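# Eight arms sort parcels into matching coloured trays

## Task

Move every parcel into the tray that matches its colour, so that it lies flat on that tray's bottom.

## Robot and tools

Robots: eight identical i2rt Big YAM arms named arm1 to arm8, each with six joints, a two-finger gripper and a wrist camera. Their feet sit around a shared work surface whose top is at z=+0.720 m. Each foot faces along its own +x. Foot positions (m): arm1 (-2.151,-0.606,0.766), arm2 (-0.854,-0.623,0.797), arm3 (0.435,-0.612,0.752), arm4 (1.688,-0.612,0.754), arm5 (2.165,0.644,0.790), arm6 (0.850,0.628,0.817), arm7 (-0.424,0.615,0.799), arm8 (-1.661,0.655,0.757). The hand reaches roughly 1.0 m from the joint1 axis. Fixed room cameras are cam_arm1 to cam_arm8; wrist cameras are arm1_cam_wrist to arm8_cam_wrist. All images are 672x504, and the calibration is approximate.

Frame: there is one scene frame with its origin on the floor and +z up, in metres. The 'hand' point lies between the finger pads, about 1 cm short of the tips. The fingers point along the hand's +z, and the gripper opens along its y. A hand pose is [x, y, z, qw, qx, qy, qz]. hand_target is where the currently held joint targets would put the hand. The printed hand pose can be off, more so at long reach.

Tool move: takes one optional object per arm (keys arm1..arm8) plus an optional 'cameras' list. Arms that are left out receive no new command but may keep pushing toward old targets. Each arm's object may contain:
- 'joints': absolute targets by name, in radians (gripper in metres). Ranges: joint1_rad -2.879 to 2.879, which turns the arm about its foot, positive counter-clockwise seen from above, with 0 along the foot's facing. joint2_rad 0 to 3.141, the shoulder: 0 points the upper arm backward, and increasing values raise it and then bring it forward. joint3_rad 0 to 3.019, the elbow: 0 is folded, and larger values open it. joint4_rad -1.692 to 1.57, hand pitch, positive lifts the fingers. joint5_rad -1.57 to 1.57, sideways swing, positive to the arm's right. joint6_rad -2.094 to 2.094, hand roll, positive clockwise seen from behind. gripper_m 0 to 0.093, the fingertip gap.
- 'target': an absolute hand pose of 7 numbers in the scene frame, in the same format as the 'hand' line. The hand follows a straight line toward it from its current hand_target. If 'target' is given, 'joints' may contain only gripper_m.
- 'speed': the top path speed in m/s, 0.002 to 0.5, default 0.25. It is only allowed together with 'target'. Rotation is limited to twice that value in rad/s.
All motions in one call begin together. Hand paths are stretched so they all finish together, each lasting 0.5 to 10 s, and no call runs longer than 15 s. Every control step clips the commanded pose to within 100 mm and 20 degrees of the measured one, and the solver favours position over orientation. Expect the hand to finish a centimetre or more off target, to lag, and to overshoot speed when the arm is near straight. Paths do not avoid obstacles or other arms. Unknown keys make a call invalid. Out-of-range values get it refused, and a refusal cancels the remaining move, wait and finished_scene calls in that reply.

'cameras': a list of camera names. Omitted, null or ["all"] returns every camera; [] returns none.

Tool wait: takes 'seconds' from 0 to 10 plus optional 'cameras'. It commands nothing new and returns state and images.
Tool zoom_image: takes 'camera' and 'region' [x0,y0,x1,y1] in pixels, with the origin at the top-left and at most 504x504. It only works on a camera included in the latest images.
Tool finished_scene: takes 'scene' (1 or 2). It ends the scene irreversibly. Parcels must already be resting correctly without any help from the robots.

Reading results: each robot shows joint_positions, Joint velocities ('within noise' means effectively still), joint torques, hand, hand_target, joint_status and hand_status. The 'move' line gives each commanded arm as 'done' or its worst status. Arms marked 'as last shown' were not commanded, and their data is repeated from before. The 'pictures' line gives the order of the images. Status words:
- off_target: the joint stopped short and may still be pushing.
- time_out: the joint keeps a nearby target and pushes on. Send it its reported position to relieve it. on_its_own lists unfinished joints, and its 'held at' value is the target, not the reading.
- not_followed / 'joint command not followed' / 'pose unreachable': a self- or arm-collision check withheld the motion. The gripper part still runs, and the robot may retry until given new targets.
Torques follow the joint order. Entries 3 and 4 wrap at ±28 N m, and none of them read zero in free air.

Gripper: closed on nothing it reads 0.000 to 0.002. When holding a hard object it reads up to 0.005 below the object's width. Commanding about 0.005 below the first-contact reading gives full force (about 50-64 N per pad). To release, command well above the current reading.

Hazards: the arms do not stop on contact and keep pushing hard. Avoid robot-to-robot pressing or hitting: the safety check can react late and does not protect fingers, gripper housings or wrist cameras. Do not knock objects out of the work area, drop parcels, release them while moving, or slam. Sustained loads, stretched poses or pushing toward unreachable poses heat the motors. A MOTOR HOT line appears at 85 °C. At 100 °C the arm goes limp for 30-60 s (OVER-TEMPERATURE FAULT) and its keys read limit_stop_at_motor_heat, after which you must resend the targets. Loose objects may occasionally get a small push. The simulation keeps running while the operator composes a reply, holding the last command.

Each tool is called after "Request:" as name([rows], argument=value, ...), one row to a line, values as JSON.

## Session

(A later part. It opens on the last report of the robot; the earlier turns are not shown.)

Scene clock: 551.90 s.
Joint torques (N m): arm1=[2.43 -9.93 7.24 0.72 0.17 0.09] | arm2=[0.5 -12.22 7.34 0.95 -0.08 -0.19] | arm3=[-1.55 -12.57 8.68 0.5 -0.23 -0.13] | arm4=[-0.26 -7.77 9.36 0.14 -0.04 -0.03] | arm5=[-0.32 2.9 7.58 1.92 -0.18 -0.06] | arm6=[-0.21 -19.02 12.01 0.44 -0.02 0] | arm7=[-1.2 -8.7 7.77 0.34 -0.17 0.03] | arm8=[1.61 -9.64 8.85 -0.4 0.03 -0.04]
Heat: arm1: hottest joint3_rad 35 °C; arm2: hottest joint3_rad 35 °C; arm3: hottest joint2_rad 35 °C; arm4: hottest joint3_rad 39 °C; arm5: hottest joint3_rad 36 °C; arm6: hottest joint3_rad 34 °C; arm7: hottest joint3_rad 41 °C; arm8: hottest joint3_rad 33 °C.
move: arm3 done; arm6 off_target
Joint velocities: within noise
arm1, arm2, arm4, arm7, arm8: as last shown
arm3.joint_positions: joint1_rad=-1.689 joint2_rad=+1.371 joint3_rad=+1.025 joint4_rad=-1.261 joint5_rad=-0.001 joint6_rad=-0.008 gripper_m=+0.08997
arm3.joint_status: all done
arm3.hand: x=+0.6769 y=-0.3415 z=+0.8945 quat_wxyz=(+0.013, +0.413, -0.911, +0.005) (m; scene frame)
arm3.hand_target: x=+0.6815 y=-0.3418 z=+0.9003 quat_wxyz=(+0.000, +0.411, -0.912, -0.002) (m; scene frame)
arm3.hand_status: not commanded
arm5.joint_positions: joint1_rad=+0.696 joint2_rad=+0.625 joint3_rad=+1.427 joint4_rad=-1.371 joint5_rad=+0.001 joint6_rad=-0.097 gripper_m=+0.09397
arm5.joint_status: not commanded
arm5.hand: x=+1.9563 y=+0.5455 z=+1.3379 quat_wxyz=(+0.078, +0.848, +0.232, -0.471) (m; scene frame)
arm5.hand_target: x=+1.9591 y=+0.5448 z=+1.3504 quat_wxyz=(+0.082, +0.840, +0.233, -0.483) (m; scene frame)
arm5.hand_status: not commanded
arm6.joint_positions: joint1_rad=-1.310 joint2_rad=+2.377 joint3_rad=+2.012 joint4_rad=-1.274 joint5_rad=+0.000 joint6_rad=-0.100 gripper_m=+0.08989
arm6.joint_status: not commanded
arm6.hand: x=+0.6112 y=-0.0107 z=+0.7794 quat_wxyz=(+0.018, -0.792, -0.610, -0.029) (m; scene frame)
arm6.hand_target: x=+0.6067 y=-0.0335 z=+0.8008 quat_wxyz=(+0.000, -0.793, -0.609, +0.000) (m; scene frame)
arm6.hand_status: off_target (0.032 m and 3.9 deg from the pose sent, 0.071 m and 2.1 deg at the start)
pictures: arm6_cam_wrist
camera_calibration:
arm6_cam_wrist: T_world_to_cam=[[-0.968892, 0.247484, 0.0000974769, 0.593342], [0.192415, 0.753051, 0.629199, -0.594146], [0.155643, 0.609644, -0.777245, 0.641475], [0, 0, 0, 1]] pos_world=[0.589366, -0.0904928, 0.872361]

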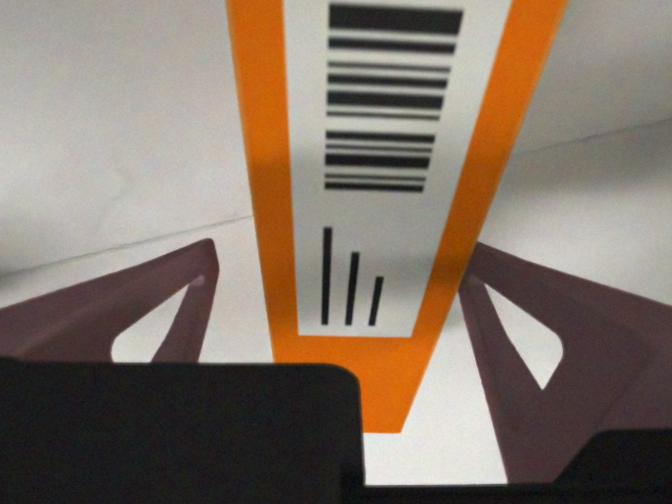

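Request:
move(arm6={"target":[0.594,-0.048,0.756,0,0.7934,0.6088,0],"speed":0.15}, cameras=["arm6_cam_wrist"])

Request:
move(arm6={"joints":{"gripper_m":0.045}}, cameras=["arm6_cam_wrist"])

Request:
move(arm6={"target":[0.605,-0.025,0.88,0,0.7934,0.6088,0],"speed":0.25}, cameras=["arm6_cam_wrist"])

Request:
move(arm6={"target":[0.73,0.26,0.90,0,0.8290,0.5592,0],"speed":0.35}, cameras=["cam_arm6"])

Scene clock: 563.10 s.
Joint torques (N m): arm1=[2.08 -9.88 7.28 0.8 0.14 0.09] | arm2=[0.5 -12.22 7.32 0.95 -0.08 -0.19] | arm3=[-1.44 -12.45 8.68 0.5 -0.22 -0.12] | arm4=[-0.26 -7.71 9.36 0.13 -0.04 -0.03] | arm5=[-0.5 3.31 7.32 1.77 -0.19 -0.08] | arm6=[-0.97 -18.26 11.93 0.36 0.09 -0.09] | arm7=[-1.03 -8.59 7.75 0.35 -0.17 0.03] | arm8=[1.67 -9.58 8.77 -0.44 0.02 -0.05]
Heat: arm1: hottest joint3_rad 35 °C; arm2: hottest joint3_rad 35 °C; arm3: hottest joint2_rad 34 °C; arm4: hottest joint3_rad 39 °C; arm5: hottest joint3_rad 36 °C; arm6: hottest joint3_rad 36 °C; arm7: hottest joint3_rad 40 °C; arm8: hottest joint3_rad 33 °C.
move: arm6 off_target
Joint velocities: within noise
arm1.joint_positions: joint1_rad=-1.484 joint2_rad=+1.448 joint3_rad=+1.087 joint4_rad=-1.222 joint5_rad=+0.005 joint6_rad=+0.260 gripper_m=+0.08990
arm1.joint_status: not commanded
arm1.hand: x=-2.2843 y=-0.9792 z=+0.9032 quat_wxyz=(+0.001, -0.884, -0.468, -0.002) (m; scene frame)
arm1.hand_target: x=-2.2801 y=-0.9799 z=+0.9000 quat_wxyz=(+0.000, -0.883, -0.469, +0.000) (m; scene frame)
arm1.hand_status: not commanded
arm2, arm3, arm4, arm5, arm7, arm8: as last shown
arm6.joint_positions: joint1_rad=-1.310 joint2_rad=+2.461 joint3_rad=+2.088 joint4_rad=-1.242 joint5_rad=-0.002 joint6_rad=-0.100 gripper_m=+0.08989
arm6.joint_status: not commanded
arm6.hand: x=+0.6040 y=-0.0310 z=+0.7485 quat_wxyz=(+0.011, -0.792, -0.610, -0.019) (m; scene frame)
arm6.hand_target: x=+0.5944 y=-0.0471 z=+0.7566 quat_wxyz=(+0.000, -0.793, -0.609, +0.000) (m; scene frame)
arm6.hand_status: off_target (0.021 m and 2.5 deg from the pose sent, 0.047 m and 3.9 deg at the start)
pictures: arm6_cam_wrist
camera_calibration:
arm6_cam_wrist: T_world_to_cam=[[-0.968864, 0.247592, 0.000815062, 0.590803], [0.196677, 0.767616, 0.609986, -0.545724], [0.150402, 0.591154, -0.792411, 0.644901], [0, 0, 0, 1]] pos_world=[0.582745, -0.108608, 0.843429]

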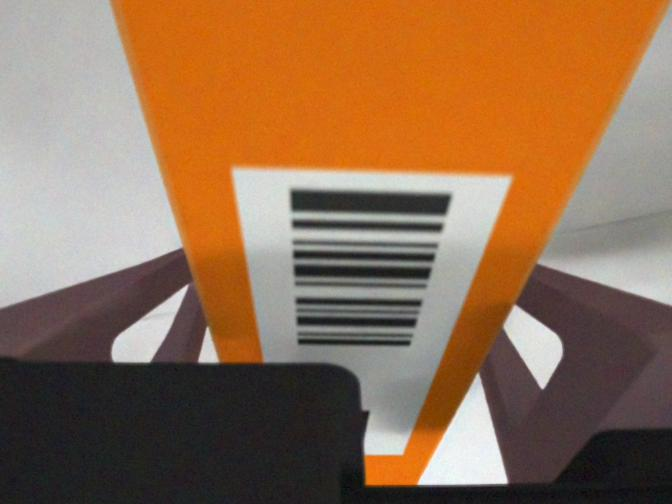

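Scene clock: 563.70 s.
Joint torques (N m): arm1=[2.37 -10.05 7.23 0.8 0.14 0.1] | arm2=[0.5 -12.22 7.34 0.95 -0.08 -0.19] | arm3=[-1.44 -12.45 8.7 0.51 -0.23 -0.13] | arm4=[-0.26 -7.71 9.36 0.13 -0.04 -0.03] | arm5=[-0.15 3.37 7.34 1.94 -0.19 -0.06] | arm6=[-0.97 -18.26 11.9 0.34 0.07 -0.09] | arm7=[-1.08 -8.76 7.77 0.35 -0.17 0.03] | arm8=[1.73 -9.52 8.83 -0.5 0.02 -0.06]
Heat: arm1: hottest joint3_rad 35 °C; arm2: hottest joint3_rad 35 °C; arm3: hottest joint2_rad 34 °C; arm4: hottest joint3_rad 39 °C; arm5: hottest joint3_rad 36 °C; arm6: hottest joint3_rad 36 °C; arm7: hottest joint3_rad 40 °C; arm8: hottest joint3_rad 33 °C.
move: arm6 off_target
Joint velocities: within noise
arm1, arm2, arm3, arm4, arm5, arm7, arm8: as last shown
arm6.joint_positions: joint1_rad=-1.310 joint2_rad=+2.462 joint3_rad=+2.088 joint4_rad=-1.242 joint5_rad=-0.001 joint6_rad=-0.100 gripper_m=+0.05946
arm6.joint_status: gripper_m off_target (ended at +0.05949, target +0.04500)
arm6.hand: x=+0.6040 y=-0.0308 z=+0.7477 quat_wxyz=(+0.011, -0.792, -0.610, -0.019) (m; scene frame)
arm6.hand_target: x=+0.5944 y=-0.0470 z=+0.7564 quat_wxyz=(+0.000, -0.793, -0.609, +0.000) (m; scene frame)
arm6.hand_status: not commanded
pictures: arm6_cam_wrist
camera_calibration:
arm6_cam_wrist: T_world_to_cam=[[-0.968868, 0.247575, 0.00107164, 0.590573], [0.196638, 0.766884, 0.61092, -0.54613], [0.150427, 0.592111, -0.791692, 0.643616], [0, 0, 0, 1]] pos_world=[0.58276, -0.108485, 0.842554]

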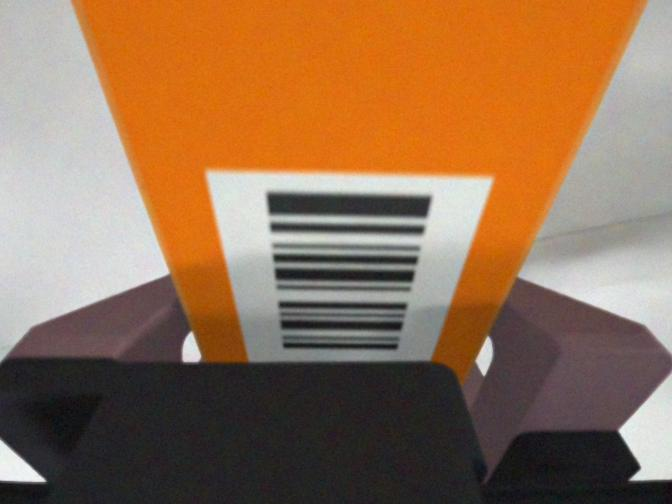

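Scene clock: 565.13 s.
Joint torques (N m): arm1=[2.43 -9.64 7.15 0.81 0.15 0.09] | arm2=[0.5 -12.22 7.34 0.95 -0.08 -0.19] | arm3=[-1.49 -12.45 8.69 0.5 -0.23 -0.13] | arm4=[-0.21 -7.77 9.36 0.13 -0.04 -0.03] | arm5=[-0.26 3.08 7.46 1.87 -0.2 -0.07] | arm6=[-0.62 -19.49 10.4 -0.23 0.07 -0.06] | arm7=[-1.2 -8.53 7.79 0.38 -0.17 0.04] | arm8=[1.85 -9.76 8.84 -0.44 0.01 -0.04]
Heat: arm1: hottest joint3_rad 35 °C; arm2: hottest joint3_rad 35 °C; arm3: hottest joint2_rad 34 °C; arm4: hottest joint3_rad 39 °C; arm5: hottest joint3_rad 36 °C; arm6: hottest joint3_rad 36 °C; arm7: hottest joint3_rad 40 °C; arm8: hottest joint3_rad 33 °C.
move: arm6 off_target
Joint velocities: within noise
arm1, arm2, arm3, arm4, arm5, arm7, arm8: as last shown
arm6.joint_positions: joint1_rad=-1.310 joint2_rad=+2.294 joint3_rad=+2.088 joint4_rad=-1.393 joint5_rad=-0.001 joint6_rad=-0.100 gripper_m=+0.05946
arm6.joint_status: not commanded
arm6.hand: x=+0.6087 y=-0.0184 z=+0.8627 quat_wxyz=(+0.007, -0.792, -0.610, -0.012) (m; scene frame)
arm6.hand_target: x=+0.6052 y=-0.0247 z=+0.8800 quat_wxyz=(+0.000, -0.793, -0.609, +0.000) (m; scene frame)
arm6.hand_status: off_target (0.019 m and 1.6 deg from the pose sent, 0.132 m and 2.6 deg at the start)
pictures: arm6_cam_wrist
camera_calibration:
arm6_cam_wrist: T_world_to_cam=[[-0.968858, 0.247602, 0.00286593, 0.590342], [0.200182, 0.776387, 0.597621, -0.617292], [0.145747, 0.579583, -0.801774, 0.737901], [0, 0, 0, 1]] pos_world=[0.587981, -0.094587, 0.958845]

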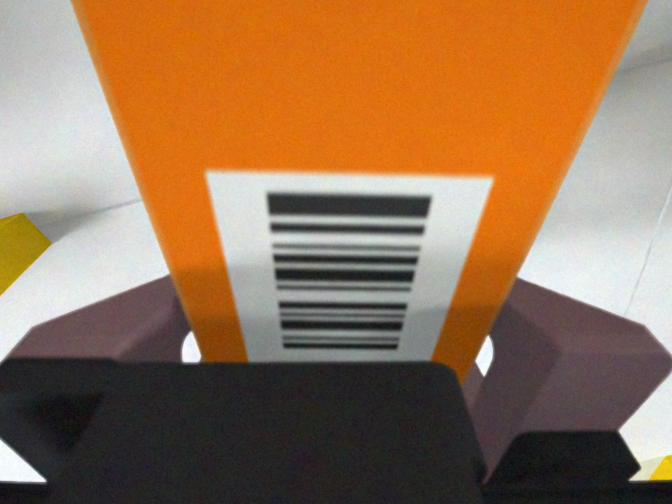

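Scene clock: 566.93 s.
Joint torques (N m): arm1=[2.08 -9.82 7.31 0.79 0.15 0.07] | arm2=[0.5 -12.22 7.34 0.95 -0.08 -0.19] | arm3=[-1.61 -12.51 8.68 0.47 -0.22 -0.12] | arm4=[-0.21 -7.71 9.36 0.13 -0.04 -0.03] | arm5=[-0.03 2.67 7.36 1.85 -0.16 -0.08] | arm6=[0.26 -9.82 7.27 0.51 0.11 0.02] | arm7=[-1.08 -8.47 7.84 0.38 -0.17 0.02] | arm8=[1.9 -9.35 8.8 -0.39 0.01 -0.05]
Heat: arm1: hottest joint3_rad 35 °C; arm2: hottest joint3_rad 35 °C; arm3: hottest joint2_rad 34 °C; arm4: hottest joint3_rad 39 °C; arm5: hottest joint3_rad 36 °C; arm6: hottest joint3_rad 36 °C; arm7: hottest joint3_rad 40 °C; arm8: hottest joint3_rad 33 °C.
move: arm6 off_target
Joint velocities: within noise
arm1, arm2, arm3, arm4, arm5, arm7, arm8: as last shown
arm6.joint_positions: joint1_rad=-1.279 joint2_rad=+1.498 joint3_rad=+0.967 joint4_rad=-1.077 joint5_rad=-0.003 joint6_rad=+0.059 gripper_m=+0.05946
arm6.joint_status: not commanded
arm6.hand: x=+0.7278 y=+0.2662 z=+0.8910 quat_wxyz=(+0.010, -0.829, -0.559, -0.015) (m; scene frame)
arm6.hand_target: x=+0.7301 y=+0.2601 z=+0.9000 quat_wxyz=(+0.000, -0.829, -0.559, +0.000) (m; scene frame)
arm6.hand_status: off_target (0.011 m and 2.1 deg from the pose sent, 0.306 m and 7.4 deg at the start)
pictures: cam_arm6

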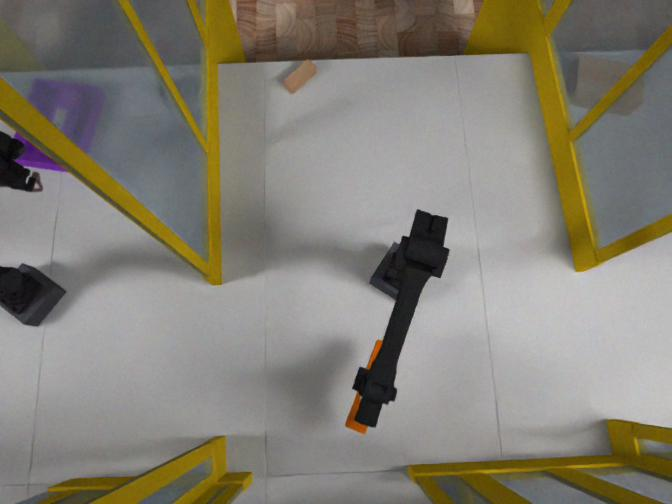

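Request:
move(arm6={"joints":{"joint1_rad":0.19}}, cameras=[])

Request:
move(arm6={"target":[1.51,0.325,0.86,0,0,1,0],"speed":0.35}, cameras=[])

Request:
move(arm6={"target":[1.50,0.33,0.747,0,0,1,0],"speed":0.12}, cameras=["cam_arm6","arm6_cam_wrist"])

Scene clock: 576.63 s.
Joint torques (N m): arm1=[2.2 -9.99 7.28 0.81 0.16 0.07] | arm2=[0.5 -12.22 7.34 0.95 -0.08 -0.19] | arm3=[-1.44 -12.57 8.7 0.51 -0.23 -0.13] | arm4=[-0.21 -7.71 9.36 0.13 -0.04 -0.03] | arm5=[-0.38 3.08 7.54 1.73 -0.18 -0.06] | arm6=[-0.73 -9.88 7.28 0.35 0.11 -0.01] | arm7=[-1.03 -8.7 7.84 0.34 -0.18 0.04] | arm8=[1.79 -9.58 8.8 -0.44 0.01 -0.03]
Heat: arm1: hottest joint3_rad 35 °C; arm2: hottest joint3_rad 35 °C; arm3: hottest joint2_rad 34 °C; arm4: hottest joint3_rad 39 °C; arm5: hottest joint3_rad 36 °C; arm6: hottest joint3_rad 35 °C; arm7: hottest joint3_rad 40 °C; arm8: hottest joint3_rad 33 °C.
move: arm6 done
Joint velocities: within noise
arm1, arm3, arm5: as last shown
arm2.joint_positions: joint1_rad=-1.453 joint2_rad=+1.395 joint3_rad=+1.027 joint4_rad=-1.217 joint5_rad=+0.003 joint6_rad=+0.172 gripper_m=+0.08993
arm2.joint_status: not commanded
arm2.hand: x=-0.6595 y=-0.3024 z=+0.9295 quat_wxyz=(+0.005, +0.415, -0.910, +0.005) (m; scene frame)
arm2.hand_target: x=-0.6600 y=-0.3000 z=+0.9301 quat_wxyz=(+0.000, +0.422, -0.906, +0.000) (m; scene frame)
arm2.hand_status: not commanded
arm4.joint_positions: joint1_rad=+1.726 joint2_rad=+1.289 joint3_rad=+1.045 joint4_rad=-1.329 joint5_rad=+0.012 joint6_rad=-0.460 gripper_m=+0.08991
arm4.joint_status: not commanded
arm4.hand: x=+1.3761 y=-0.4500 z=+0.9311 quat_wxyz=(+0.000, +1.000, -0.002, -0.003) (m; scene frame)
arm4.hand_target: x=+1.3800 y=-0.4500 z=+0.9300 quat_wxyz=(+0.000, +1.000, +0.000, +0.000) (m; scene frame)
arm4.hand_status: not commanded
arm6.joint_positions: joint1_rad=+0.192 joint2_rad=+1.498 joint3_rad=+0.967 joint4_rad=-1.072 joint5_rad=-0.003 joint6_rad=+0.061 gripper_m=+0.05954
arm6.joint_status: all done
arm6.hand: x=+1.1995 y=+0.4697 z=+0.8909 quat_wxyz=(+0.016, -0.241, -0.970, -0.004) (m; scene frame)
arm6.hand_target: x=+1.2027 y=+0.4673 z=+0.8999 quat_wxyz=(+0.000, -0.246, -0.969, +0.000) (m; scene frame)
arm6.hand_status: not commanded
arm7.joint_positions: joint1_rad=+2.122 joint2_rad=+1.335 joint3_rad=+0.881 joint4_rad=-1.124 joint5_rad=+0.004 joint6_rad=+0.102 gripper_m=+0.08994
arm7.joint_status: not commanded
arm7.hand: x=-0.3924 y=+0.9539 z=+0.9012 quat_wxyz=(+0.001, +0.637, -0.771, +0.003) (m; scene frame)
arm7.hand_target: x=-0.3901 y=+0.9500 z=+0.9000 quat_wxyz=(+0.000, +0.636, -0.772, +0.000) (m; scene frame)
arm7.hand_status: not commanded
arm8.joint_positions: joint1_rad=+0.444 joint2_rad=+1.320 joint3_rad=+1.064 joint4_rad=-1.312 joint5_rad=+0.000 joint6_rad=+0.938 gripper_m=+0.08992
arm8.joint_status: not commanded
arm8.hand: x=-1.7201 y=+0.2964 z=+0.9294 quat_wxyz=(-0.002, -0.972, -0.233, +0.000) (m; scene frame)
arm8.hand_target: x=-1.7200 y=+0.2999 z=+0.9301 quat_wxyz=(+0.000, -0.972, -0.233, +0.000) (m; scene frame)
arm8.hand_status: not commanded
pictures: none
No camera images: "cameras" was empty.

Scene clock: 578.90 s.
Joint torques (N m): arm1=[2.2 -9.99 7.34 0.72 0.13 0.05] | arm2=[0.5 -12.22 7.34 0.95 -0.08 -0.19] | arm3=[-1.61 -12.63 8.69 0.47 -0.22 -0.12] | arm4=[-0.26 -7.71 9.36 0.14 -0.04 -0.03] | arm5=[-0.09 3.02 7.57 1.81 -0.17 -0.07] | arm6=[-0.97 -18.61 13.04 -0.2 -0.04 -0.17] | arm7=[-1.14 -8.64 7.84 0.39 -0.17 0.04] | arm8=[1.96 -9.64 8.8 -0.4 0.01 -0.04]
Heat: arm1: hottest joint3_rad 35 °C; arm2: hottest joint3_rad 35 °C; arm3: hottest joint2_rad 33 °C; arm4: hottest joint3_rad 39 °C; arm5: hottest joint3_rad 36 °C; arm6: hottest joint3_rad 35 °C; arm7: hottest joint3_rad 40 °C; arm8: hottest joint3_rad 33 °C.
move: arm6 off_target
Joint velocities: within noise
arm1, arm2, arm3, arm4, arm5, arm7, arm8: as last shown
arm6.joint_positions: joint1_rad=+0.192 joint2_rad=+2.383 joint3_rad=+2.207 joint4_rad=-1.431 joint5_rad=+0.001 joint6_rad=-0.421 gripper_m=+0.05957
arm6.joint_status: not commanded
arm6.hand: x=+1.4970 y=+0.3339 z=+0.8458 quat_wxyz=(+0.017, -0.002, -1.000, -0.007) (m; scene frame)
arm6.hand_target: x=+1.5091 y=+0.3254 z=+0.8602 quat_wxyz=(-0.001, +0.000, -1.000, +0.000) (m; scene frame)
arm6.hand_status: off_target (0.021 m and 2.1 deg from the pose sent, 0.344 m and 28.0 deg at the start)
pictures: none
No camera images: "cameras" was empty.

Scene clock: 580.50 s.
Joint torques (N m): arm1=[2.43 -9.99 7.25 0.76 0.16 0.06] | arm2=[0.5 -12.16 7.35 0.95 -0.08 -0.19] | arm3=[-1.49 -12.63 8.68 0.51 -0.23 -0.13] | arm4=[-0.26 -7.71 9.36 0.13 -0.04 -0.03] | arm5=[-0.15 2.78 7.42 1.73 -0.18 0] | arm6=[-0.91 -18.78 8.2 0.77 -0.11 -0.17] | arm7=[-1.26 -8.64 7.77 0.34 -0.17 0.03] | arm8=[1.55 -9.29 8.79 -0.49 0 -0.06]
Heat: arm1: hottest joint3_rad 35 °C; arm2: hottest joint3_rad 35 °C; arm3: hottest joint2_rad 33 °C; arm4: hottest joint3_rad 39 °C; arm5: hottest joint3_rad 36 °C; arm6: hottest joint3_rad 35 °C; arm7: hottest joint3_rad 40 °C; arm8: hottest joint3_rad 33 °C.
move: arm6 done
Joint velocities: within noise
arm1, arm2, arm3, arm4, arm5, arm7, arm8: as last shown
arm6.joint_positions: joint1_rad=+0.192 joint2_rad=+2.456 joint3_rad=+2.083 joint4_rad=-1.215 joint5_rad=+0.003 joint6_rad=-0.422 gripper_m=+0.05957
arm6.joint_status: not commanded
arm6.hand: x=+1.4959 y=+0.3342 z=+0.7495 quat_wxyz=(+0.009, -0.002, -1.000, -0.002) (m; scene frame)
arm6.hand_target: x=+1.4999 y=+0.3301 z=+0.7470 quat_wxyz=(+0.000, +0.000, -1.000, +0.000) (m; scene frame)
arm6.hand_status: done (0.006 m and 1.1 deg from the pose sent, 0.099 m and 2.1 deg at the start)
pictures: arm6_cam_wrist, cam_arm6
camera_calibration:
arm6_cam_wrist: T_world_to_cam=[[0.0024354, -0.999995, 0.00192952, 0.327646], [-0.808035, -0.000831145, 0.589134, 0.773292], [-0.58913, -0.00299389, -0.808033, 1.61216], [0, 0, 0, 1]] pos_world=[1.57382, 0.333114, 0.846471]

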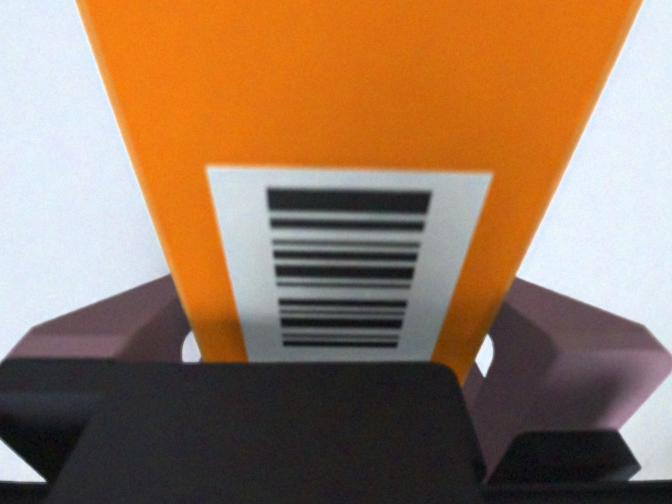

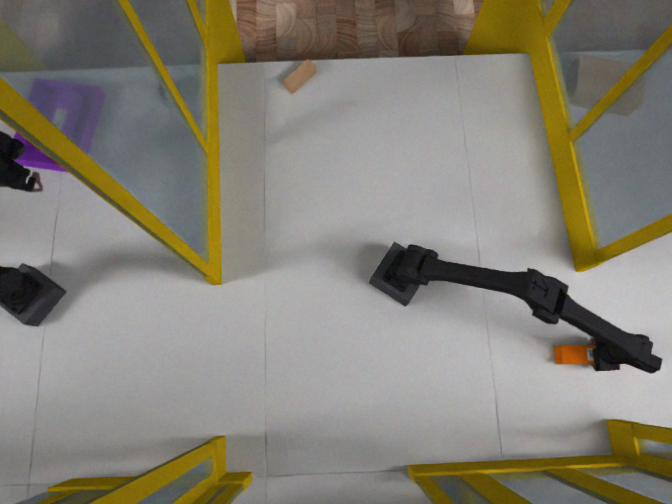

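Request:
move(arm6={"joints":{"gripper_m":0.09}}, cameras=[])

Request:
move(arm6={"target":[1.49,0.334,0.90,0,0,1,0],"speed":0.25}, arm5={"target":[1.80,0.475,0.95,0,0.9763,0.2164,0],"speed":0.35}, cameras=[])

Request:
move(arm6={"target":[1.2,0.465,0.92,0,0.1951,-0.9808,0],"speed":0.35}, cameras=["cam_arm5"])

Request:
move(arm5={"target":[1.495,0.332,0.87,0,1,0,0],"speed":0.35}, cameras=["arm5_cam_wrist"])

Scene clock: 589.20 s.
Joint torques (N m): arm1=[1.79 -9.93 7.12 0.8 0.12 0.06] | arm2=[0.5 -12.22 7.34 0.96 -0.08 -0.19] | arm3=[-1.44 -12.51 8.69 0.49 -0.22 -0.12] | arm4=[-0.26 -7.65 9.36 0.13 -0.04 -0.03] | arm5=[0.21 3.19 7.36 1.85 -0.17 -0.08] | arm6=[-0.97 -18.84 8.23 0.57 -0.07 -0.17] | arm7=[-1.2 -8.47 7.8 0.43 -0.19 0.04] | arm8=[1.73 -9.35 8.84 -0.46 0.01 -0.04]
Heat: arm1: hottest joint3_rad 35 °C; arm2: hottest joint3_rad 35 °C; arm3: hottest joint2_rad 33 °C; arm4: hottest joint3_rad 39 °C; arm5: hottest joint3_rad 36 °C; arm6: hottest joint3_rad 35 °C; arm7: hottest joint3_rad 40 °C; arm8: hottest joint3_rad 33 °C.
move: arm6 done
Joint velocities: within noise
arm1, arm2, arm4, arm7, arm8: as last shown
arm3.joint_positions: joint1_rad=-1.689 joint2_rad=+1.371 joint3_rad=+1.025 joint4_rad=-1.261 joint5_rad=-0.001 joint6_rad=-0.008 gripper_m=+0.08997
arm3.joint_status: not commanded
arm3.hand: x=+0.6769 y=-0.3415 z=+0.8945 quat_wxyz=(+0.013, +0.413, -0.911, +0.005) (m; scene frame)
arm3.hand_target: x=+0.6815 y=-0.3418 z=+0.9003 quat_wxyz=(+0.000, +0.411, -0.912, -0.002) (m; scene frame)
arm3.hand_status: not commanded
arm5.joint_positions: joint1_rad=+0.696 joint2_rad=+0.625 joint3_rad=+1.427 joint4_rad=-1.371 joint5_rad=+0.001 joint6_rad=-0.097 gripper_m=+0.09397
arm5.joint_status: not commanded
arm5.hand: x=+1.9563 y=+0.5455 z=+1.3379 quat_wxyz=(+0.078, +0.848, +0.232, -0.471) (m; scene frame)
arm5.hand_target: x=+1.9591 y=+0.5448 z=+1.3504 quat_wxyz=(+0.082, +0.840, +0.233, -0.483) (m; scene frame)
arm5.hand_status: not commanded
arm6.joint_positions: joint1_rad=+0.192 joint2_rad=+2.456 joint3_rad=+2.083 joint4_rad=-1.209 joint5_rad=+0.002 joint6_rad=-0.422 gripper_m=+0.08979
arm6.joint_status: all done
arm6.hand: x=+1.4973 y=+0.3337 z=+0.7494 quat_wxyz=(+0.006, -0.002, -1.000, -0.001) (m; scene frame)
arm6.hand_target: x=+1.4999 y=+0.3300 z=+0.7471 quat_wxyz=(+0.000, +0.000, -1.000, +0.000) (m; scene frame)
arm6.hand_status: not commanded
pictures: none
No camera images: "cameras" was empty.

Scene clock: 591.53 s.
Joint torques (N m): arm1=[2.08 -9.88 7.23 0.77 0.15 0.08] | arm2=[0.44 -12.22 7.35 0.96 -0.08 -0.19] | arm3=[-1.49 -12.63 8.72 0.51 -0.23 -0.13] | arm4=[-0.26 -7.71 9.36 0.13 -0.04 -0.03] | arm5=[-1.49 -9.47 9.32 0.5 -0.23 -0.01] | arm6=[-0.91 -20.89 12.63 -0.29 -0.06 -0.16] | arm7=[-1.2 -8.7 7.79 0.39 -0.17 0.03] | arm8=[1.67 -9.47 8.83 -0.46 0.02 -0.06]
Heat: arm1: hottest joint3_rad 35 °C; arm2: hottest joint3_rad 35 °C; arm3: hottest joint2_rad 33 °C; arm4: hottest joint3_rad 39 °C; arm5: hottest joint3_rad 36 °C; arm6: hottest joint2_rad 35 °C; arm7: hottest joint3_rad 40 °C; arm8: hottest joint3_rad 33 °C.
move: arm5 off_target; arm6 off_target
Joint velocities: within noise
arm1.joint_positions: joint1_rad=-1.484 joint2_rad=+1.448 joint3_rad=+1.087 joint4_rad=-1.222 joint5_rad=+0.005 joint6_rad=+0.260 gripper_m=+0.08990
arm1.joint_status: not commanded
arm1.hand: x=-2.2843 y=-0.9792 z=+0.9032 quat_wxyz=(+0.001, -0.884, -0.468, -0.002) (m; scene frame)
arm1.hand_target: x=-2.2801 y=-0.9799 z=+0.9000 quat_wxyz=(+0.000, -0.883, -0.469, +0.000) (m; scene frame)
arm1.hand_status: not commanded
arm2, arm3, arm4, arm7, arm8: as last shown
arm5.joint_positions: joint1_rad=+0.700 joint2_rad=+1.434 joint3_rad=+1.089 joint4_rad=-1.291 joint5_rad=-0.002 joint6_rad=-0.015 gripper_m=+0.09397
arm5.joint_status: not commanded
arm5.hand: x=+1.8193 y=+0.4815 z=+0.9285 quat_wxyz=(-0.008, +0.974, +0.225, +0.034) (m; scene frame)
arm5.hand_target: x=+1.8011 y=+0.4756 z=+0.9503 quat_wxyz=(+0.000, +0.976, +0.216, +0.000) (m; scene frame)
arm5.hand_status: off_target (0.030 m and 4.2 deg from the pose sent, 0.424 m and 57.3 deg at the start)
arm6.joint_positions: joint1_rad=+0.192 joint2_rad=+2.318 joint3_rad=+2.124 joint4_rad=-1.450 joint5_rad=+0.002 joint6_rad=-0.424 gripper_m=+0.08987
arm6.joint_status: not commanded
arm6.hand: x=+1.4743 y=+0.3441 z=+0.8601 quat_wxyz=(+0.034, -0.001, -0.999, -0.014) (m; scene frame)
arm6.hand_target: x=+1.4881 y=+0.3348 z=+0.9003 quat_wxyz=(+0.000, +0.000, -1.000, +0.000) (m; scene frame)
arm6.hand_status: off_target (0.044 m and 4.2 deg from the pose sent, 0.151 m and 0.7 deg at the start)
pictures: none
No camera images: "cameras" was empty.

Scene clock: 593.43 s.
Joint torques (N m): arm1=[1.73 -9.93 7.25 0.73 0.14 0.08] | arm2=[0.5 -12.22 7.32 0.95 -0.08 -0.19] | arm3=[-1.55 -12.57 8.68 0.47 -0.22 -0.13] | arm4=[-0.26 -7.71 9.36 0.13 -0.04 -0.03] | arm5=[-1.61 -10.05 9.35 0.69 -0.23 0.04] | arm6=[-1.32 -9.35 7.43 0.51 -0.11 -0.19] | arm7=[-1.08 -8.7 7.79 0.38 -0.18 0.05] | arm8=[1.79 -9.93 8.81 -0.43 0 -0.05]
Heat: arm1: hottest joint3_rad 35 °C; arm2: hottest joint3_rad 35 °C; arm3: hottest joint2_rad 33 °C; arm4: hottest joint3_rad 39 °C; arm5: hottest joint3_rad 36 °C; arm6: hottest joint2_rad 35 °C; arm7: hottest joint3_rad 40 °C; arm8: hottest joint3_rad 33 °C.
move: arm6 done
Joint velocities: within noise
arm1, arm2, arm3, arm4, arm5, arm7, arm8: as last shown
arm5.hand_target: x=+1.8011 y=+0.4756 z=+0.9503 quat_wxyz=(+0.000, +0.976, +0.217, +0.000) (m; scene frame)
arm6.joint_positions: joint1_rad=+0.192 joint2_rad=+1.464 joint3_rad=+0.995 joint4_rad=-1.133 joint5_rad=+0.002 joint6_rad=-0.819 gripper_m=+0.08988
arm6.joint_status: not commanded
arm6.hand: x=+1.1977 y=+0.4697 z=+0.9127 quat_wxyz=(+0.014, +0.195, -0.981, -0.008) (m; scene frame)
arm6.hand_target: x=+1.2000 y=+0.4651 z=+0.9200 quat_wxyz=(+0.000, +0.195, -0.981, +0.000) (m; scene frame)
arm6.hand_status: done (0.009 m and 1.9 deg from the pose sent, 0.306 m and 23.0 deg at the start)
pictures: cam_arm5

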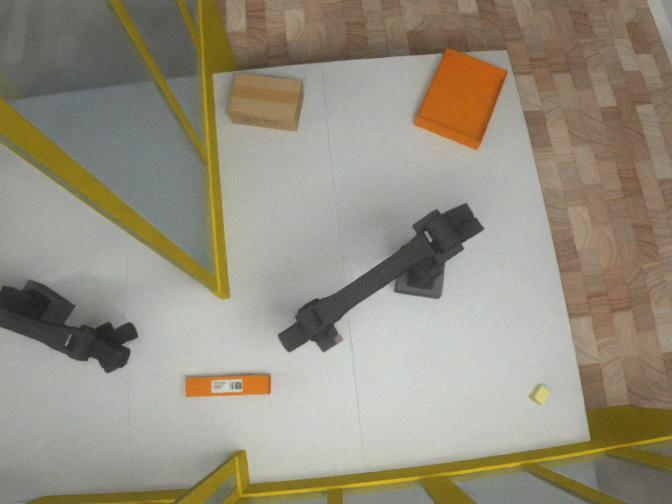

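Scene clock: 596.10 s.
Joint torques (N m): arm1=[2.26 -9.93 7.27 0.81 0.13 0.06] | arm2=[0.5 -12.22 7.32 0.95 -0.08 -0.19] | arm3=[-1.44 -12.51 8.66 0.49 -0.23 -0.12] | arm4=[-0.26 -7.77 9.35 0.13 -0.04 -0.03] | arm5=[-1.44 -21.6 10.14 -0.28 -0.02 0.03] | arm6=[-1.32 -9.35 7.42 0.51 -0.1 -0.18] | arm7=[-1.03 -8.64 7.77 0.36 -0.18 0.04] | arm8=[1.85 -9.7 8.84 -0.39 0.01 -0.06]
Heat: arm1: hottest joint3_rad 35 °C; arm2: hottest joint3_rad 35 °C; arm3: hottest joint2_rad 33 °C; arm4: hottest joint3_rad 39 °C; arm5: hottest joint3_rad 37 °C; arm6: hottest joint2_rad 35 °C; arm7: hottest joint3_rad 39 °C; arm8: hottest joint3_rad 33 °C.
move: arm5 off_target
Joint velocities: within noise
arm1, arm2, arm3, arm4, arm6, arm7, arm8: as last shown
arm5.joint_positions: joint1_rad=+0.700 joint2_rad=+2.429 joint3_rad=+2.398 joint4_rad=-1.567 joint5_rad=-0.006 joint6_rad=+0.425 gripper_m=+0.09397
arm5.joint_status: not commanded
arm5.hand: x=+1.5058 y=+0.3341 z=+0.8548 quat_wxyz=(-0.006, +1.000, +0.007, +0.016) (m; scene frame)
arm5.hand_target: x=+1.4958 y=+0.3322 z=+0.8700 quat_wxyz=(+0.000, +1.000, +0.000, +0.000) (m; scene frame)
arm5.hand_status: off_target (0.019 m and 2.1 deg from the pose sent, 0.362 m and 26.3 deg at the start)
pictures: arm5_cam_wrist
camera_calibration:
arm5_cam_wrist: T_world_to_cam=[[-0.00254259, 0.999832, 0.0181536, -0.344655], [0.802937, -0.00877948, 0.595999, -1.70798], [0.596058, 0.0160916, -0.80278, -0.0925782], [0, 0, 0, 1]] pos_world=[1.42571, 0.331091, 0.94989]

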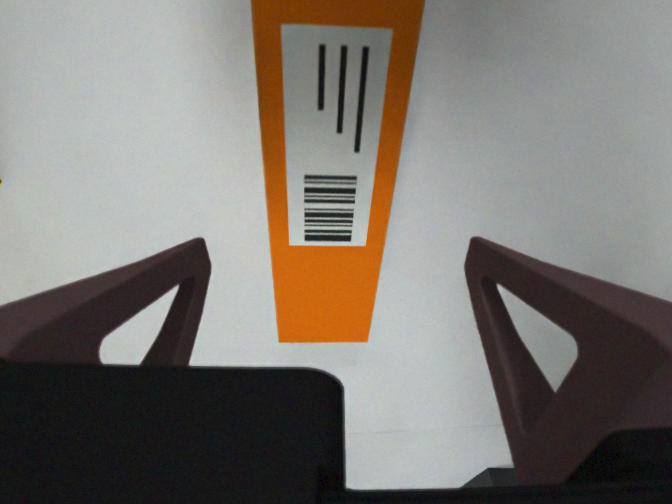

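Request:
move(arm5={"target":[1.489,0.331,0.748,0,1,0,0],"speed":0.15}, cameras=["arm5_cam_wrist"])

Request:
move(arm5={"joints":{"gripper_m":0.045}}, cameras=[])

Request:
move(arm5={"target":[1.50,0.335,0.89,0,1,0,0],"speed":0.25}, cameras=["arm5_cam_wrist"])

Request:
move(arm5={"target":[1.81,0.475,0.91,0,0.9763,0.2164,0],"speed":0.35}, cameras=["cam_arm5"])

Request:
move(arm5={"joints":{"joint1_rad":-1.68}}, cameras=[])

Request:
move(arm5={"target":[2.427,1.30,0.92,0,0.5075,-0.8616,0],"speed":0.3}, cameras=["cam_arm5","arm5_cam_wrist"])

Scene clock: 606.67 s.
Joint torques (N m): arm1=[2.2 -9.93 7.21 0.75 0.15 0.09] | arm2=[0.5 -12.22 7.34 0.95 -0.08 -0.19] | arm3=[-1.49 -12.51 8.69 0.5 -0.22 -0.13] | arm4=[-0.26 -7.71 9.36 0.13 -0.04 -0.03] | arm5=[-0.91 -21.3 7.28 0.8 0.05 0.01] | arm6=[-1.32 -9.35 7.43 0.51 -0.1 -0.18] | arm7=[-1.26 -8.7 7.79 0.35 -0.18 0.03] | arm8=[1.73 -9.52 8.81 -0.42 0 -0.04]
Heat: arm1: hottest joint3_rad 35 °C; arm2: hottest joint3_rad 35 °C; arm3: hottest joint2_rad 33 °C; arm4: hottest joint3_rad 39 °C; arm5: hottest joint3_rad 38 °C; arm6: hottest joint2_rad 35 °C; arm7: hottest joint3_rad 39 °C; arm8: hottest joint3_rad 33 °C.
move: arm5 done
Joint velocities: within noise
arm1, arm2, arm3, arm4, arm6, arm7, arm8: as last shown
arm5.joint_positions: joint1_rad=+0.697 joint2_rad=+2.518 joint3_rad=+2.295 joint4_rad=-1.354 joint5_rad=-0.007 joint6_rad=+0.426 gripper_m=+0.09398
arm5.joint_status: not commanded
arm5.hand: x=+1.4947 y=+0.3313 z=+0.7518 quat_wxyz=(-0.001, +1.000, +0.005, +0.006) (m; scene frame)
arm5.hand_target: x=+1.4892 y=+0.3309 z=+0.7480 quat_wxyz=(+0.000, +1.000, +0.000, +0.000) (m; scene frame)
arm5.hand_status: done (0.007 m and 0.9 deg from the pose sent, 0.108 m and 2.1 deg at the start)
pictures: arm5_cam_wrist
camera_calibration:
arm5_cam_wrist: T_world_to_cam=[[0.00145825, 0.999963, 0.00843835, -0.338746], [0.813624, -0.0060924, 0.581359, -1.64354], [0.581389, 0.00601788, -0.813603, -0.135246], [0, 0, 0, 1]] pos_world=[1.41635, 0.329534, 0.84831]

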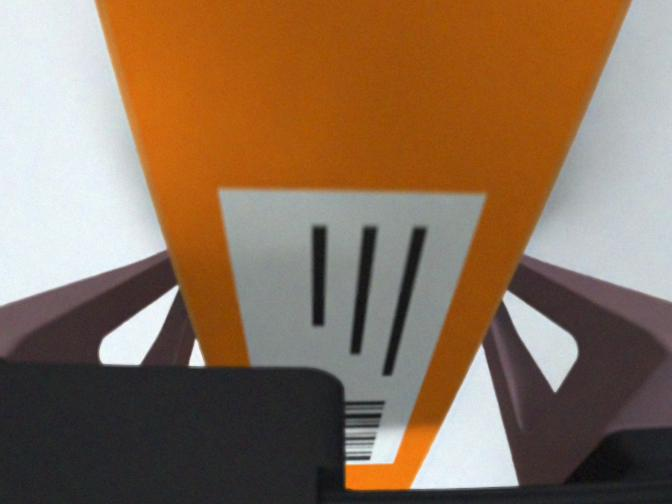

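Scene clock: 607.33 s.
Joint torques (N m): arm1=[1.96 -10.05 7.34 0.73 0.12 0.09] | arm2=[0.5 -12.22 7.34 0.95 -0.08 -0.19] | arm3=[-1.49 -12.51 8.69 0.51 -0.23 -0.12] | arm4=[-0.26 -7.77 9.36 0.13 -0.04 -0.03] | arm5=[-1.32 -21.42 7.27 0.81 0.06 0.02] | arm6=[-1.2 -9.29 7.43 0.51 -0.1 -0.18] | arm7=[-0.97 -8.7 7.82 0.38 -0.19 0.04] | arm8=[1.67 -9.64 8.83 -0.38 0.03 -0.05]
Heat: arm1: hottest joint3_rad 35 °C; arm2: hottest joint3_rad 35 °C; arm3: hottest joint2_rad 33 °C; arm4: hottest joint3_rad 39 °C; arm5: hottest joint3_rad 38 °C; arm6: hottest joint2_rad 35 °C; arm7: hottest joint3_rad 39 °C; arm8: hottest joint3_rad 33 °C.
move: arm5 off_target
Joint velocities: within noise
arm1, arm3, arm6: as last shown
arm2.joint_positions: joint1_rad=-1.453 joint2_rad=+1.395 joint3_rad=+1.027 joint4_rad=-1.217 joint5_rad=+0.003 joint6_rad=+0.172 gripper_m=+0.08993
arm2.joint_status: not commanded
arm2.hand: x=-0.6595 y=-0.3024 z=+0.9295 quat_wxyz=(+0.005, +0.415, -0.910, +0.005) (m; scene frame)
arm2.hand_target: x=-0.6600 y=-0.3000 z=+0.9301 quat_wxyz=(+0.000, +0.422, -0.906, +0.000) (m; scene frame)
arm2.hand_status: not commanded
arm4.joint_positions: joint1_rad=+1.726 joint2_rad=+1.289 joint3_rad=+1.045 joint4_rad=-1.329 joint5_rad=+0.012 joint6_rad=-0.460 gripper_m=+0.08991
arm4.joint_status: not commanded
arm4.hand: x=+1.3761 y=-0.4500 z=+0.9311 quat_wxyz=(+0.000, +1.000, -0.002, -0.003) (m; scene frame)
arm4.hand_target: x=+1.3800 y=-0.4500 z=+0.9300 quat_wxyz=(+0.000, +1.000, +0.000, +0.000) (m; scene frame)
arm4.hand_status: not commanded
arm5.joint_positions: joint1_rad=+0.698 joint2_rad=+2.518 joint3_rad=+2.295 joint4_rad=-1.352 joint5_rad=-0.007 joint6_rad=+0.427 gripper_m=+0.05852
arm5.joint_status: gripper_m off_target (ended at +0.05856, target +0.04500)
arm5.hand: x=+1.4946 y=+0.3306 z=+0.7518 quat_wxyz=(-0.001, +1.000, +0.005, +0.006) (m; scene frame)
arm5.hand_target: x=+1.4891 y=+0.3311 z=+0.7480 quat_wxyz=(+0.000, +1.000, +0.000, +0.000) (m; scene frame)
arm5.hand_status: not commanded
arm7.joint_positions: joint1_rad=+2.122 joint2_rad=+1.335 joint3_rad=+0.881 joint4_rad=-1.124 joint5_rad=+0.004 joint6_rad=+0.102 gripper_m=+0.08994
arm7.joint_status: not commanded
arm7.hand: x=-0.3924 y=+0.9539 z=+0.9012 quat_wxyz=(+0.001, +0.637, -0.771, +0.003) (m; scene frame)
arm7.hand_target: x=-0.3901 y=+0.9500 z=+0.9000 quat_wxyz=(+0.000, +0.636, -0.772, +0.000) (m; scene frame)
arm7.hand_status: not commanded
arm8.joint_positions: joint1_rad=+0.444 joint2_rad=+1.320 joint3_rad=+1.064 joint4_rad=-1.312 joint5_rad=+0.000 joint6_rad=+0.938 gripper_m=+0.08992
arm8.joint_status: not commanded
arm8.hand: x=-1.7201 y=+0.2964 z=+0.9294 quat_wxyz=(-0.002, -0.972, -0.233, +0.000) (m; scene frame)
arm8.hand_target: x=-1.7200 y=+0.2999 z=+0.9301 quat_wxyz=(+0.000, -0.972, -0.233, +0.000) (m; scene frame)
arm8.hand_status: not commanded
pictures: none
No camera images: "cameras" was empty.

Scene clock: 608.90 s.
Joint torques (N m): arm1=[2.02 -9.7 7.2 0.73 0.16 0.07] | arm2=[0.5 -12.22 7.34 0.95 -0.08 -0.19] | arm3=[-1.49 -12.57 8.72 0.54 -0.22 -0.13] | arm4=[-0.26 -7.77 9.35 0.14 -0.04 -0.03] | arm5=[-1.26 -22.07 10.11 -0.01 -0.06 0.04] | arm6=[-1.26 -9.29 7.43 0.53 -0.1 -0.18] | arm7=[-0.97 -8.59 7.8 0.36 -0.17 0.03] | arm8=[1.79 -9.64 8.8 -0.34 0 -0.05]
Heat: arm1: hottest joint3_rad 35 °C; arm2: hottest joint3_rad 35 °C; arm3: hottest joint2_rad 33 °C; arm4: hottest joint3_rad 39 °C; arm5: hottest joint3_rad 38 °C; arm6: hottest joint2_rad 34 °C; arm7: hottest joint3_rad 39 °C; arm8: hottest joint3_rad 33 °C.
move: arm5 off_target
Joint velocities: within noise
arm1, arm2, arm3, arm4, arm6, arm7, arm8: as last shown
arm5.joint_positions: joint1_rad=+0.698 joint2_rad=+2.406 joint3_rad=+2.392 joint4_rad=-1.594 joint5_rad=-0.005 joint6_rad=+0.427 gripper_m=+0.05854
arm5.joint_status: not commanded
arm5.hand: x=+1.5113 y=+0.3383 z=+0.8689 quat_wxyz=(-0.009, +1.000, +0.005, +0.020) (m; scene frame)
arm5.hand_target: x=+1.5010 y=+0.3355 z=+0.8902 quat_wxyz=(+0.000, +1.000, +0.000, -0.001) (m; scene frame)
arm5.hand_status: off_target (0.024 m and 2.6 deg from the pose sent, 0.138 m and 0.9 deg at the start; pose on its path clipped on 4 of 47 steps)
pictures: arm5_cam_wrist
camera_calibration:
arm5_cam_wrist: T_world_to_cam=[[0.00110203, 0.999732, 0.0231158, -0.358874], [0.797725, -0.0148182, 0.602839, -1.71678], [0.60302, 0.0177757, -0.797528, -0.100303], [0, 0, 0, 1]] pos_world=[1.4304, 0.335122, 0.963244]

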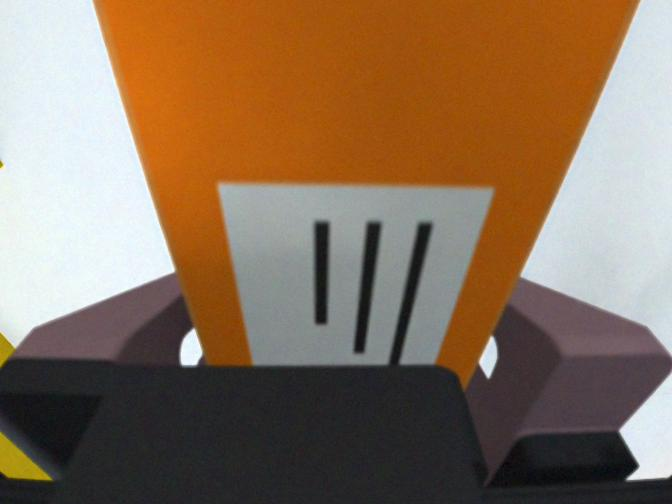

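Scene clock: 610.87 s.
Joint torques (N m): arm1=[2.32 -10.11 7.23 0.79 0.15 0.08] | arm2=[0.5 -12.22 7.34 0.96 -0.08 -0.19] | arm3=[-1.49 -12.57 8.69 0.51 -0.22 -0.11] | arm4=[-0.26 -7.71 9.35 0.13 -0.04 -0.03] | arm5=[-0.21 -10.34 6.35 0.83 -0.26 -0.17] | arm6=[-1.32 -9.29 7.43 0.51 -0.1 -0.18] | arm7=[-1.08 -8.53 7.79 0.35 -0.18 0.03] | arm8=[1.55 -9.35 8.81 -0.49 0 -0.06]
Heat: arm1: hottest joint3_rad 35 °C; arm2: hottest joint3_rad 35 °C; arm3: hottest joint2_rad 33 °C; arm4: hottest joint3_rad 39 °C; arm5: hottest joint3_rad 38 °C; arm6: hottest joint2_rad 34 °C; arm7: hottest joint3_rad 39 °C; arm8: hottest joint3_rad 33 °C.
move: arm5 off_target
Joint velocities: within noise
arm1, arm2, arm3, arm4, arm6, arm7, arm8: as last shown
arm5.joint_positions: joint1_rad=+0.698 joint2_rad=+1.451 joint3_rad=+1.035 joint4_rad=-1.182 joint5_rad=-0.001 joint6_rad=+0.017 gripper_m=+0.05857
arm5.joint_status: not commanded
arm5.hand: x=+1.8139 y=+0.4799 z=+0.9026 quat_wxyz=(-0.005, +0.978, +0.208, +0.016) (m; scene frame)
arm5.hand_target: x=+1.8102 y=+0.4751 z=+0.9101 quat_wxyz=(+0.000, +0.976, +0.216, +0.000) (m; scene frame)
arm5.hand_status: off_target (0.010 m and 2.1 deg from the pose sent, 0.331 m and 24.6 deg at the start)
pictures: cam_arm5

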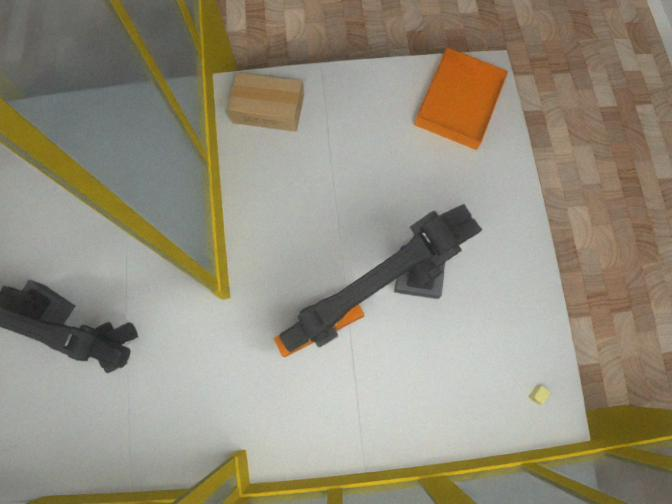

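Scene clock: 613.43 s.
Joint torques (N m): arm1=[2.08 -9.88 7.27 0.76 0.13 0.08] | arm2=[0.5 -12.22 7.34 0.95 -0.08 -0.19] | arm3=[-1.49 -12.57 8.68 0.5 -0.22 -0.12] | arm4=[-0.26 -7.77 9.36 0.13 -0.04 -0.03] | arm5=[-0.97 -10.05 6.38 0.61 -0.21 -0.14] | arm6=[-1.32 -9.35 7.45 0.51 -0.1 -0.18] | arm7=[-1.08 -8.7 7.8 0.39 -0.18 0.04] | arm8=[2.02 -9.76 8.85 -0.43 0.02 -0.05]
Heat: arm1: hottest joint3_rad 35 °C; arm2: hottest joint3_rad 35 °C; arm3: hottest joint2_rad 33 °C; arm4: hottest joint3_rad 39 °C; arm5: hottest joint3_rad 38 °C; arm6: hottest joint2_rad 34 °C; arm7: hottest joint3_rad 39 °C; arm8: hottest joint3_rad 33 °C.
move: arm5 done
Joint velocities: within noise
arm1, arm2, arm4, arm6, arm7, arm8: as last shown
arm3.joint_positions: joint1_rad=-1.689 joint2_rad=+1.371 joint3_rad=+1.025 joint4_rad=-1.261 joint5_rad=-0.001 joint6_rad=-0.008 gripper_m=+0.08997
arm3.joint_status: not commanded
arm3.hand: x=+0.6769 y=-0.3415 z=+0.8945 quat_wxyz=(+0.013, +0.413, -0.911, +0.005) (m; scene frame)
arm3.hand_target: x=+0.6815 y=-0.3418 z=+0.9003 quat_wxyz=(+0.000, +0.411, -0.912, -0.002) (m; scene frame)
arm3.hand_status: not commanded
arm5.joint_positions: joint1_rad=-1.683 joint2_rad=+1.451 joint3_rad=+1.035 joint4_rad=-1.177 joint5_rad=-0.003 joint6_rad=+0.015 gripper_m=+0.05854
arm5.joint_status: all done
arm5.hand: x=+2.3056 y=+1.0047 z=+0.9076 quat_wxyz=(+0.006, +0.558, -0.830, +0.004) (m; scene frame)
arm5.hand_target: x=+2.3060 y=+1.0089 z=+0.9152 quat_wxyz=(-0.005, +0.562, -0.827, -0.005) (m; scene frame)
arm5.hand_status: not commanded
arm6.hand: x=+1.1977 y=+0.4697 z=+0.9127 quat_wxyz=(+0.014, +0.195, -0.981, -0.009) (m; scene frame)
pictures: none
No camera images: "cameras" was empty.

Scene clock: 615.70 s.
Joint torques (N m): arm1=[2.2 -9.64 7.24 0.7 0.15 0.04] | arm2=[0.5 -12.28 7.34 0.95 -0.08 -0.19] | arm3=[-1.61 -12.45 8.66 0.54 -0.23 -0.13] | arm4=[-0.26 -7.77 9.36 0.14 -0.04 -0.03] | arm5=[-1.26 -19.96 10.35 -0.08 -0.04 0.06] | arm6=[-1.26 -9.41 7.43 0.51 -0.1 -0.18] | arm7=[-1.2 -8.59 7.79 0.39 -0.19 0.03] | arm8=[1.79 -9.58 8.83 -0.49 -0.01 -0.04]
Heat: arm1: hottest joint3_rad 35 °C; arm2: hottest joint3_rad 35 °C; arm3: hottest joint2_rad 33 °C; arm4: hottest joint3_rad 39 °C; arm5: hottest joint3_rad 38 °C; arm6: hottest joint2_rad 34 °C; arm7: hottest joint3_rad 39 °C; arm8: hottest joint3_rad 33 °C.
move: arm5 off_target
Joint velocities: within noise
arm1.joint_positions: joint1_rad=-1.484 joint2_rad=+1.448 joint3_rad=+1.087 joint4_rad=-1.222 joint5_rad=+0.005 joint6_rad=+0.260 gripper_m=+0.08990
arm1.joint_status: not commanded
arm1.hand: x=-2.2843 y=-0.9792 z=+0.9032 quat_wxyz=(+0.001, -0.884, -0.468, -0.002) (m; scene frame)
arm1.hand_target: x=-2.2801 y=-0.9799 z=+0.9000 quat_wxyz=(+0.000, -0.883, -0.469, +0.000) (m; scene frame)
arm1.hand_status: not commanded
arm2, arm3, arm4, arm6, arm7, arm8: as last shown
arm5.joint_positions: joint1_rad=-1.683 joint2_rad=+2.299 joint3_rad=+2.262 joint4_rad=-1.577 joint5_rad=-0.003 joint6_rad=+0.115 gripper_m=+0.05853
arm5.joint_status: not commanded
arm5.hand: x=+2.4179 y=+1.2911 z=+0.9033 quat_wxyz=(+0.015, +0.515, -0.857, +0.011) (m; scene frame)
arm5.hand_target: x=+2.4266 y=+1.2991 z=+0.9201 quat_wxyz=(-0.001, +0.508, -0.862, -0.001) (m; scene frame)
arm5.hand_status: off_target (0.021 m and 2.3 deg from the pose sent, 0.320 m and 6.8 deg at the start)
pictures: arm5_cam_wrist, cam_arm5
camera_calibration:
arm5_cam_wrist: T_world_to_cam=[[0.877908, -0.47875, 0.00873949, -1.5114], [-0.387506, -0.699631, 0.600296, 1.30559], [-0.281277, -0.530391, -0.79973, 2.21142], [0, 0, 0, 1]] pos_world=[2.45482, 1.36276, 0.998012]

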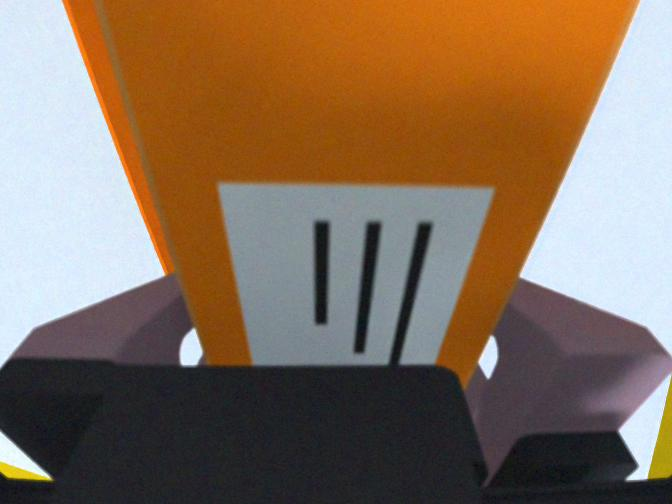

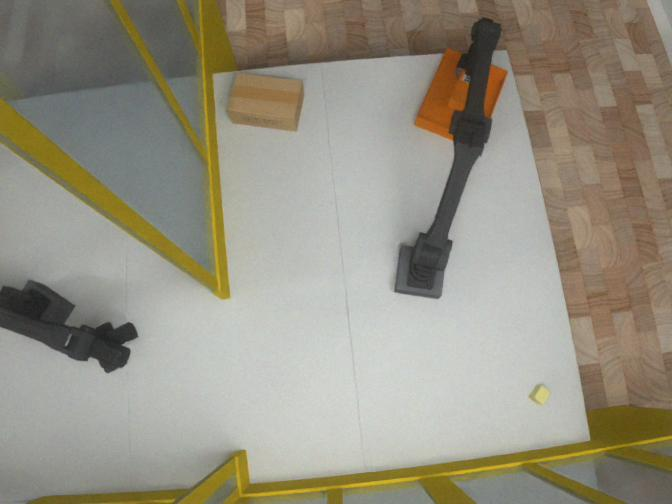

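Request:
move(arm5={"target":[2.415,1.305,0.835,0,0.5075,-0.8616,0],"speed":0.15}, cameras=["cam_arm5","arm5_cam_wrist"])

Request:
zoom_image(camera="cam_arm5", region=[400, 20, 520, 160])

Scene clock: 624.50 s.
Joint torques (N m): arm1=[1.96 -9.93 7.23 0.73 0.13 0.07] | arm2=[0.5 -12.22 7.32 0.95 -0.08 -0.19] | arm3=[-1.55 -12.45 8.7 0.49 -0.22 -0.13] | arm4=[-0.26 -7.77 9.36 0.13 -0.04 -0.03] | arm5=[-0.44 -21.42 7.23 0.79 -0.09 0.06] | arm6=[-1.32 -9.35 7.43 0.51 -0.1 -0.17] | arm7=[-1.03 -8.53 7.8 0.36 -0.18 0.03] | arm8=[1.55 -9.41 8.81 -0.42 0.01 -0.02]
Heat: arm1: hottest joint3_rad 35 °C; arm2: hottest joint3_rad 35 °C; arm3: hottest joint2_rad 32 °C; arm4: hottest joint3_rad 39 °C; arm5: hottest joint3_rad 38 °C; arm6: hottest joint2_rad 34 °C; arm7: hottest joint3_rad 39 °C; arm8: hottest joint3_rad 33 °C.
move: arm5 off_target
Joint velocities: within noise
arm1, arm2, arm3, arm4, arm7, arm8: as last shown
arm5.joint_positions: joint1_rad=-1.679 joint2_rad=+2.348 joint3_rad=+2.139 joint4_rad=-1.403 joint5_rad=-0.003 joint6_rad=+0.133 gripper_m=+0.05853
arm5.joint_status: not commanded
arm5.hand: x=+2.4169 y=+1.2961 z=+0.8234 quat_wxyz=(+0.014, +0.509, -0.861, +0.010) (m; scene frame)
arm5.hand_target: x=+2.4147 y=+1.3048 z=+0.8349 quat_wxyz=(+0.000, +0.508, -0.862, +0.000) (m; scene frame)
arm5.hand_status: off_target (0.015 m and 2.0 deg from the pose sent, 0.070 m and 2.3 deg at the start)
arm6.joint_positions: joint1_rad=+0.192 joint2_rad=+1.464 joint3_rad=+0.995 joint4_rad=-1.133 joint5_rad=+0.002 joint6_rad=-0.819 gripper_m=+0.08988
arm6.joint_status: not commanded
arm6.hand: x=+1.1977 y=+0.4697 z=+0.9127 quat_wxyz=(+0.014, +0.195, -0.981, -0.009) (m; scene frame)
arm6.hand_target: x=+1.2000 y=+0.4651 z=+0.9200 quat_wxyz=(+0.000, +0.195, -0.981, +0.000) (m; scene frame)
arm6.hand_status: not commanded
pictures: arm5_cam_wrist, cam_arm5
camera_calibration:
arm5_cam_wrist: T_world_to_cam=[[0.871056, -0.4911, 0.00905186, -1.47504], [-0.398292, -0.695419, 0.598128, 1.3791], [-0.287446, -0.524608, -0.80135, 2.15862], [0, 0, 0, 1]] pos_world=[2.45461, 1.36709, 0.918283]

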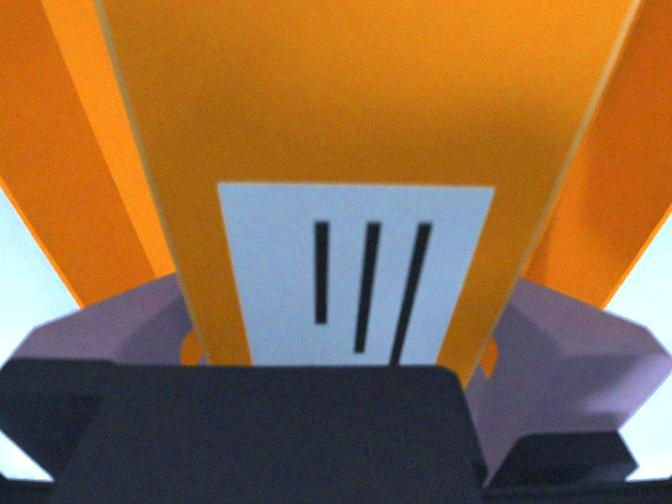

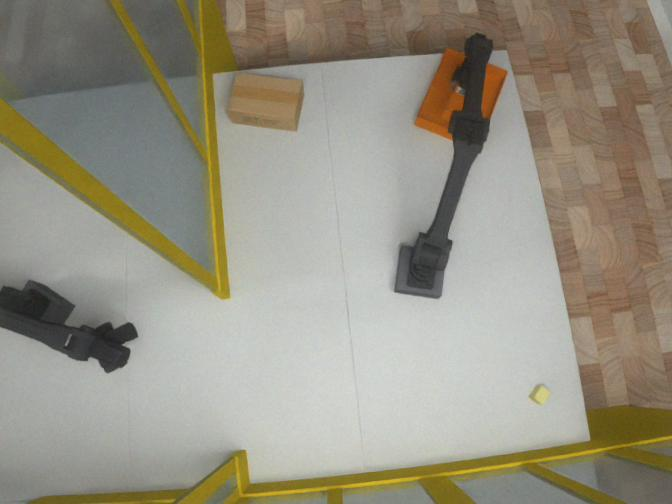

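Scaled by 3.600.

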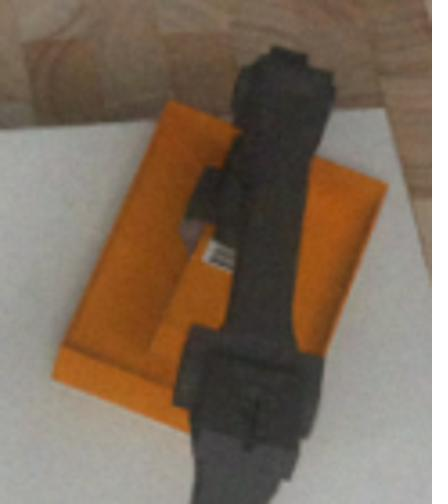

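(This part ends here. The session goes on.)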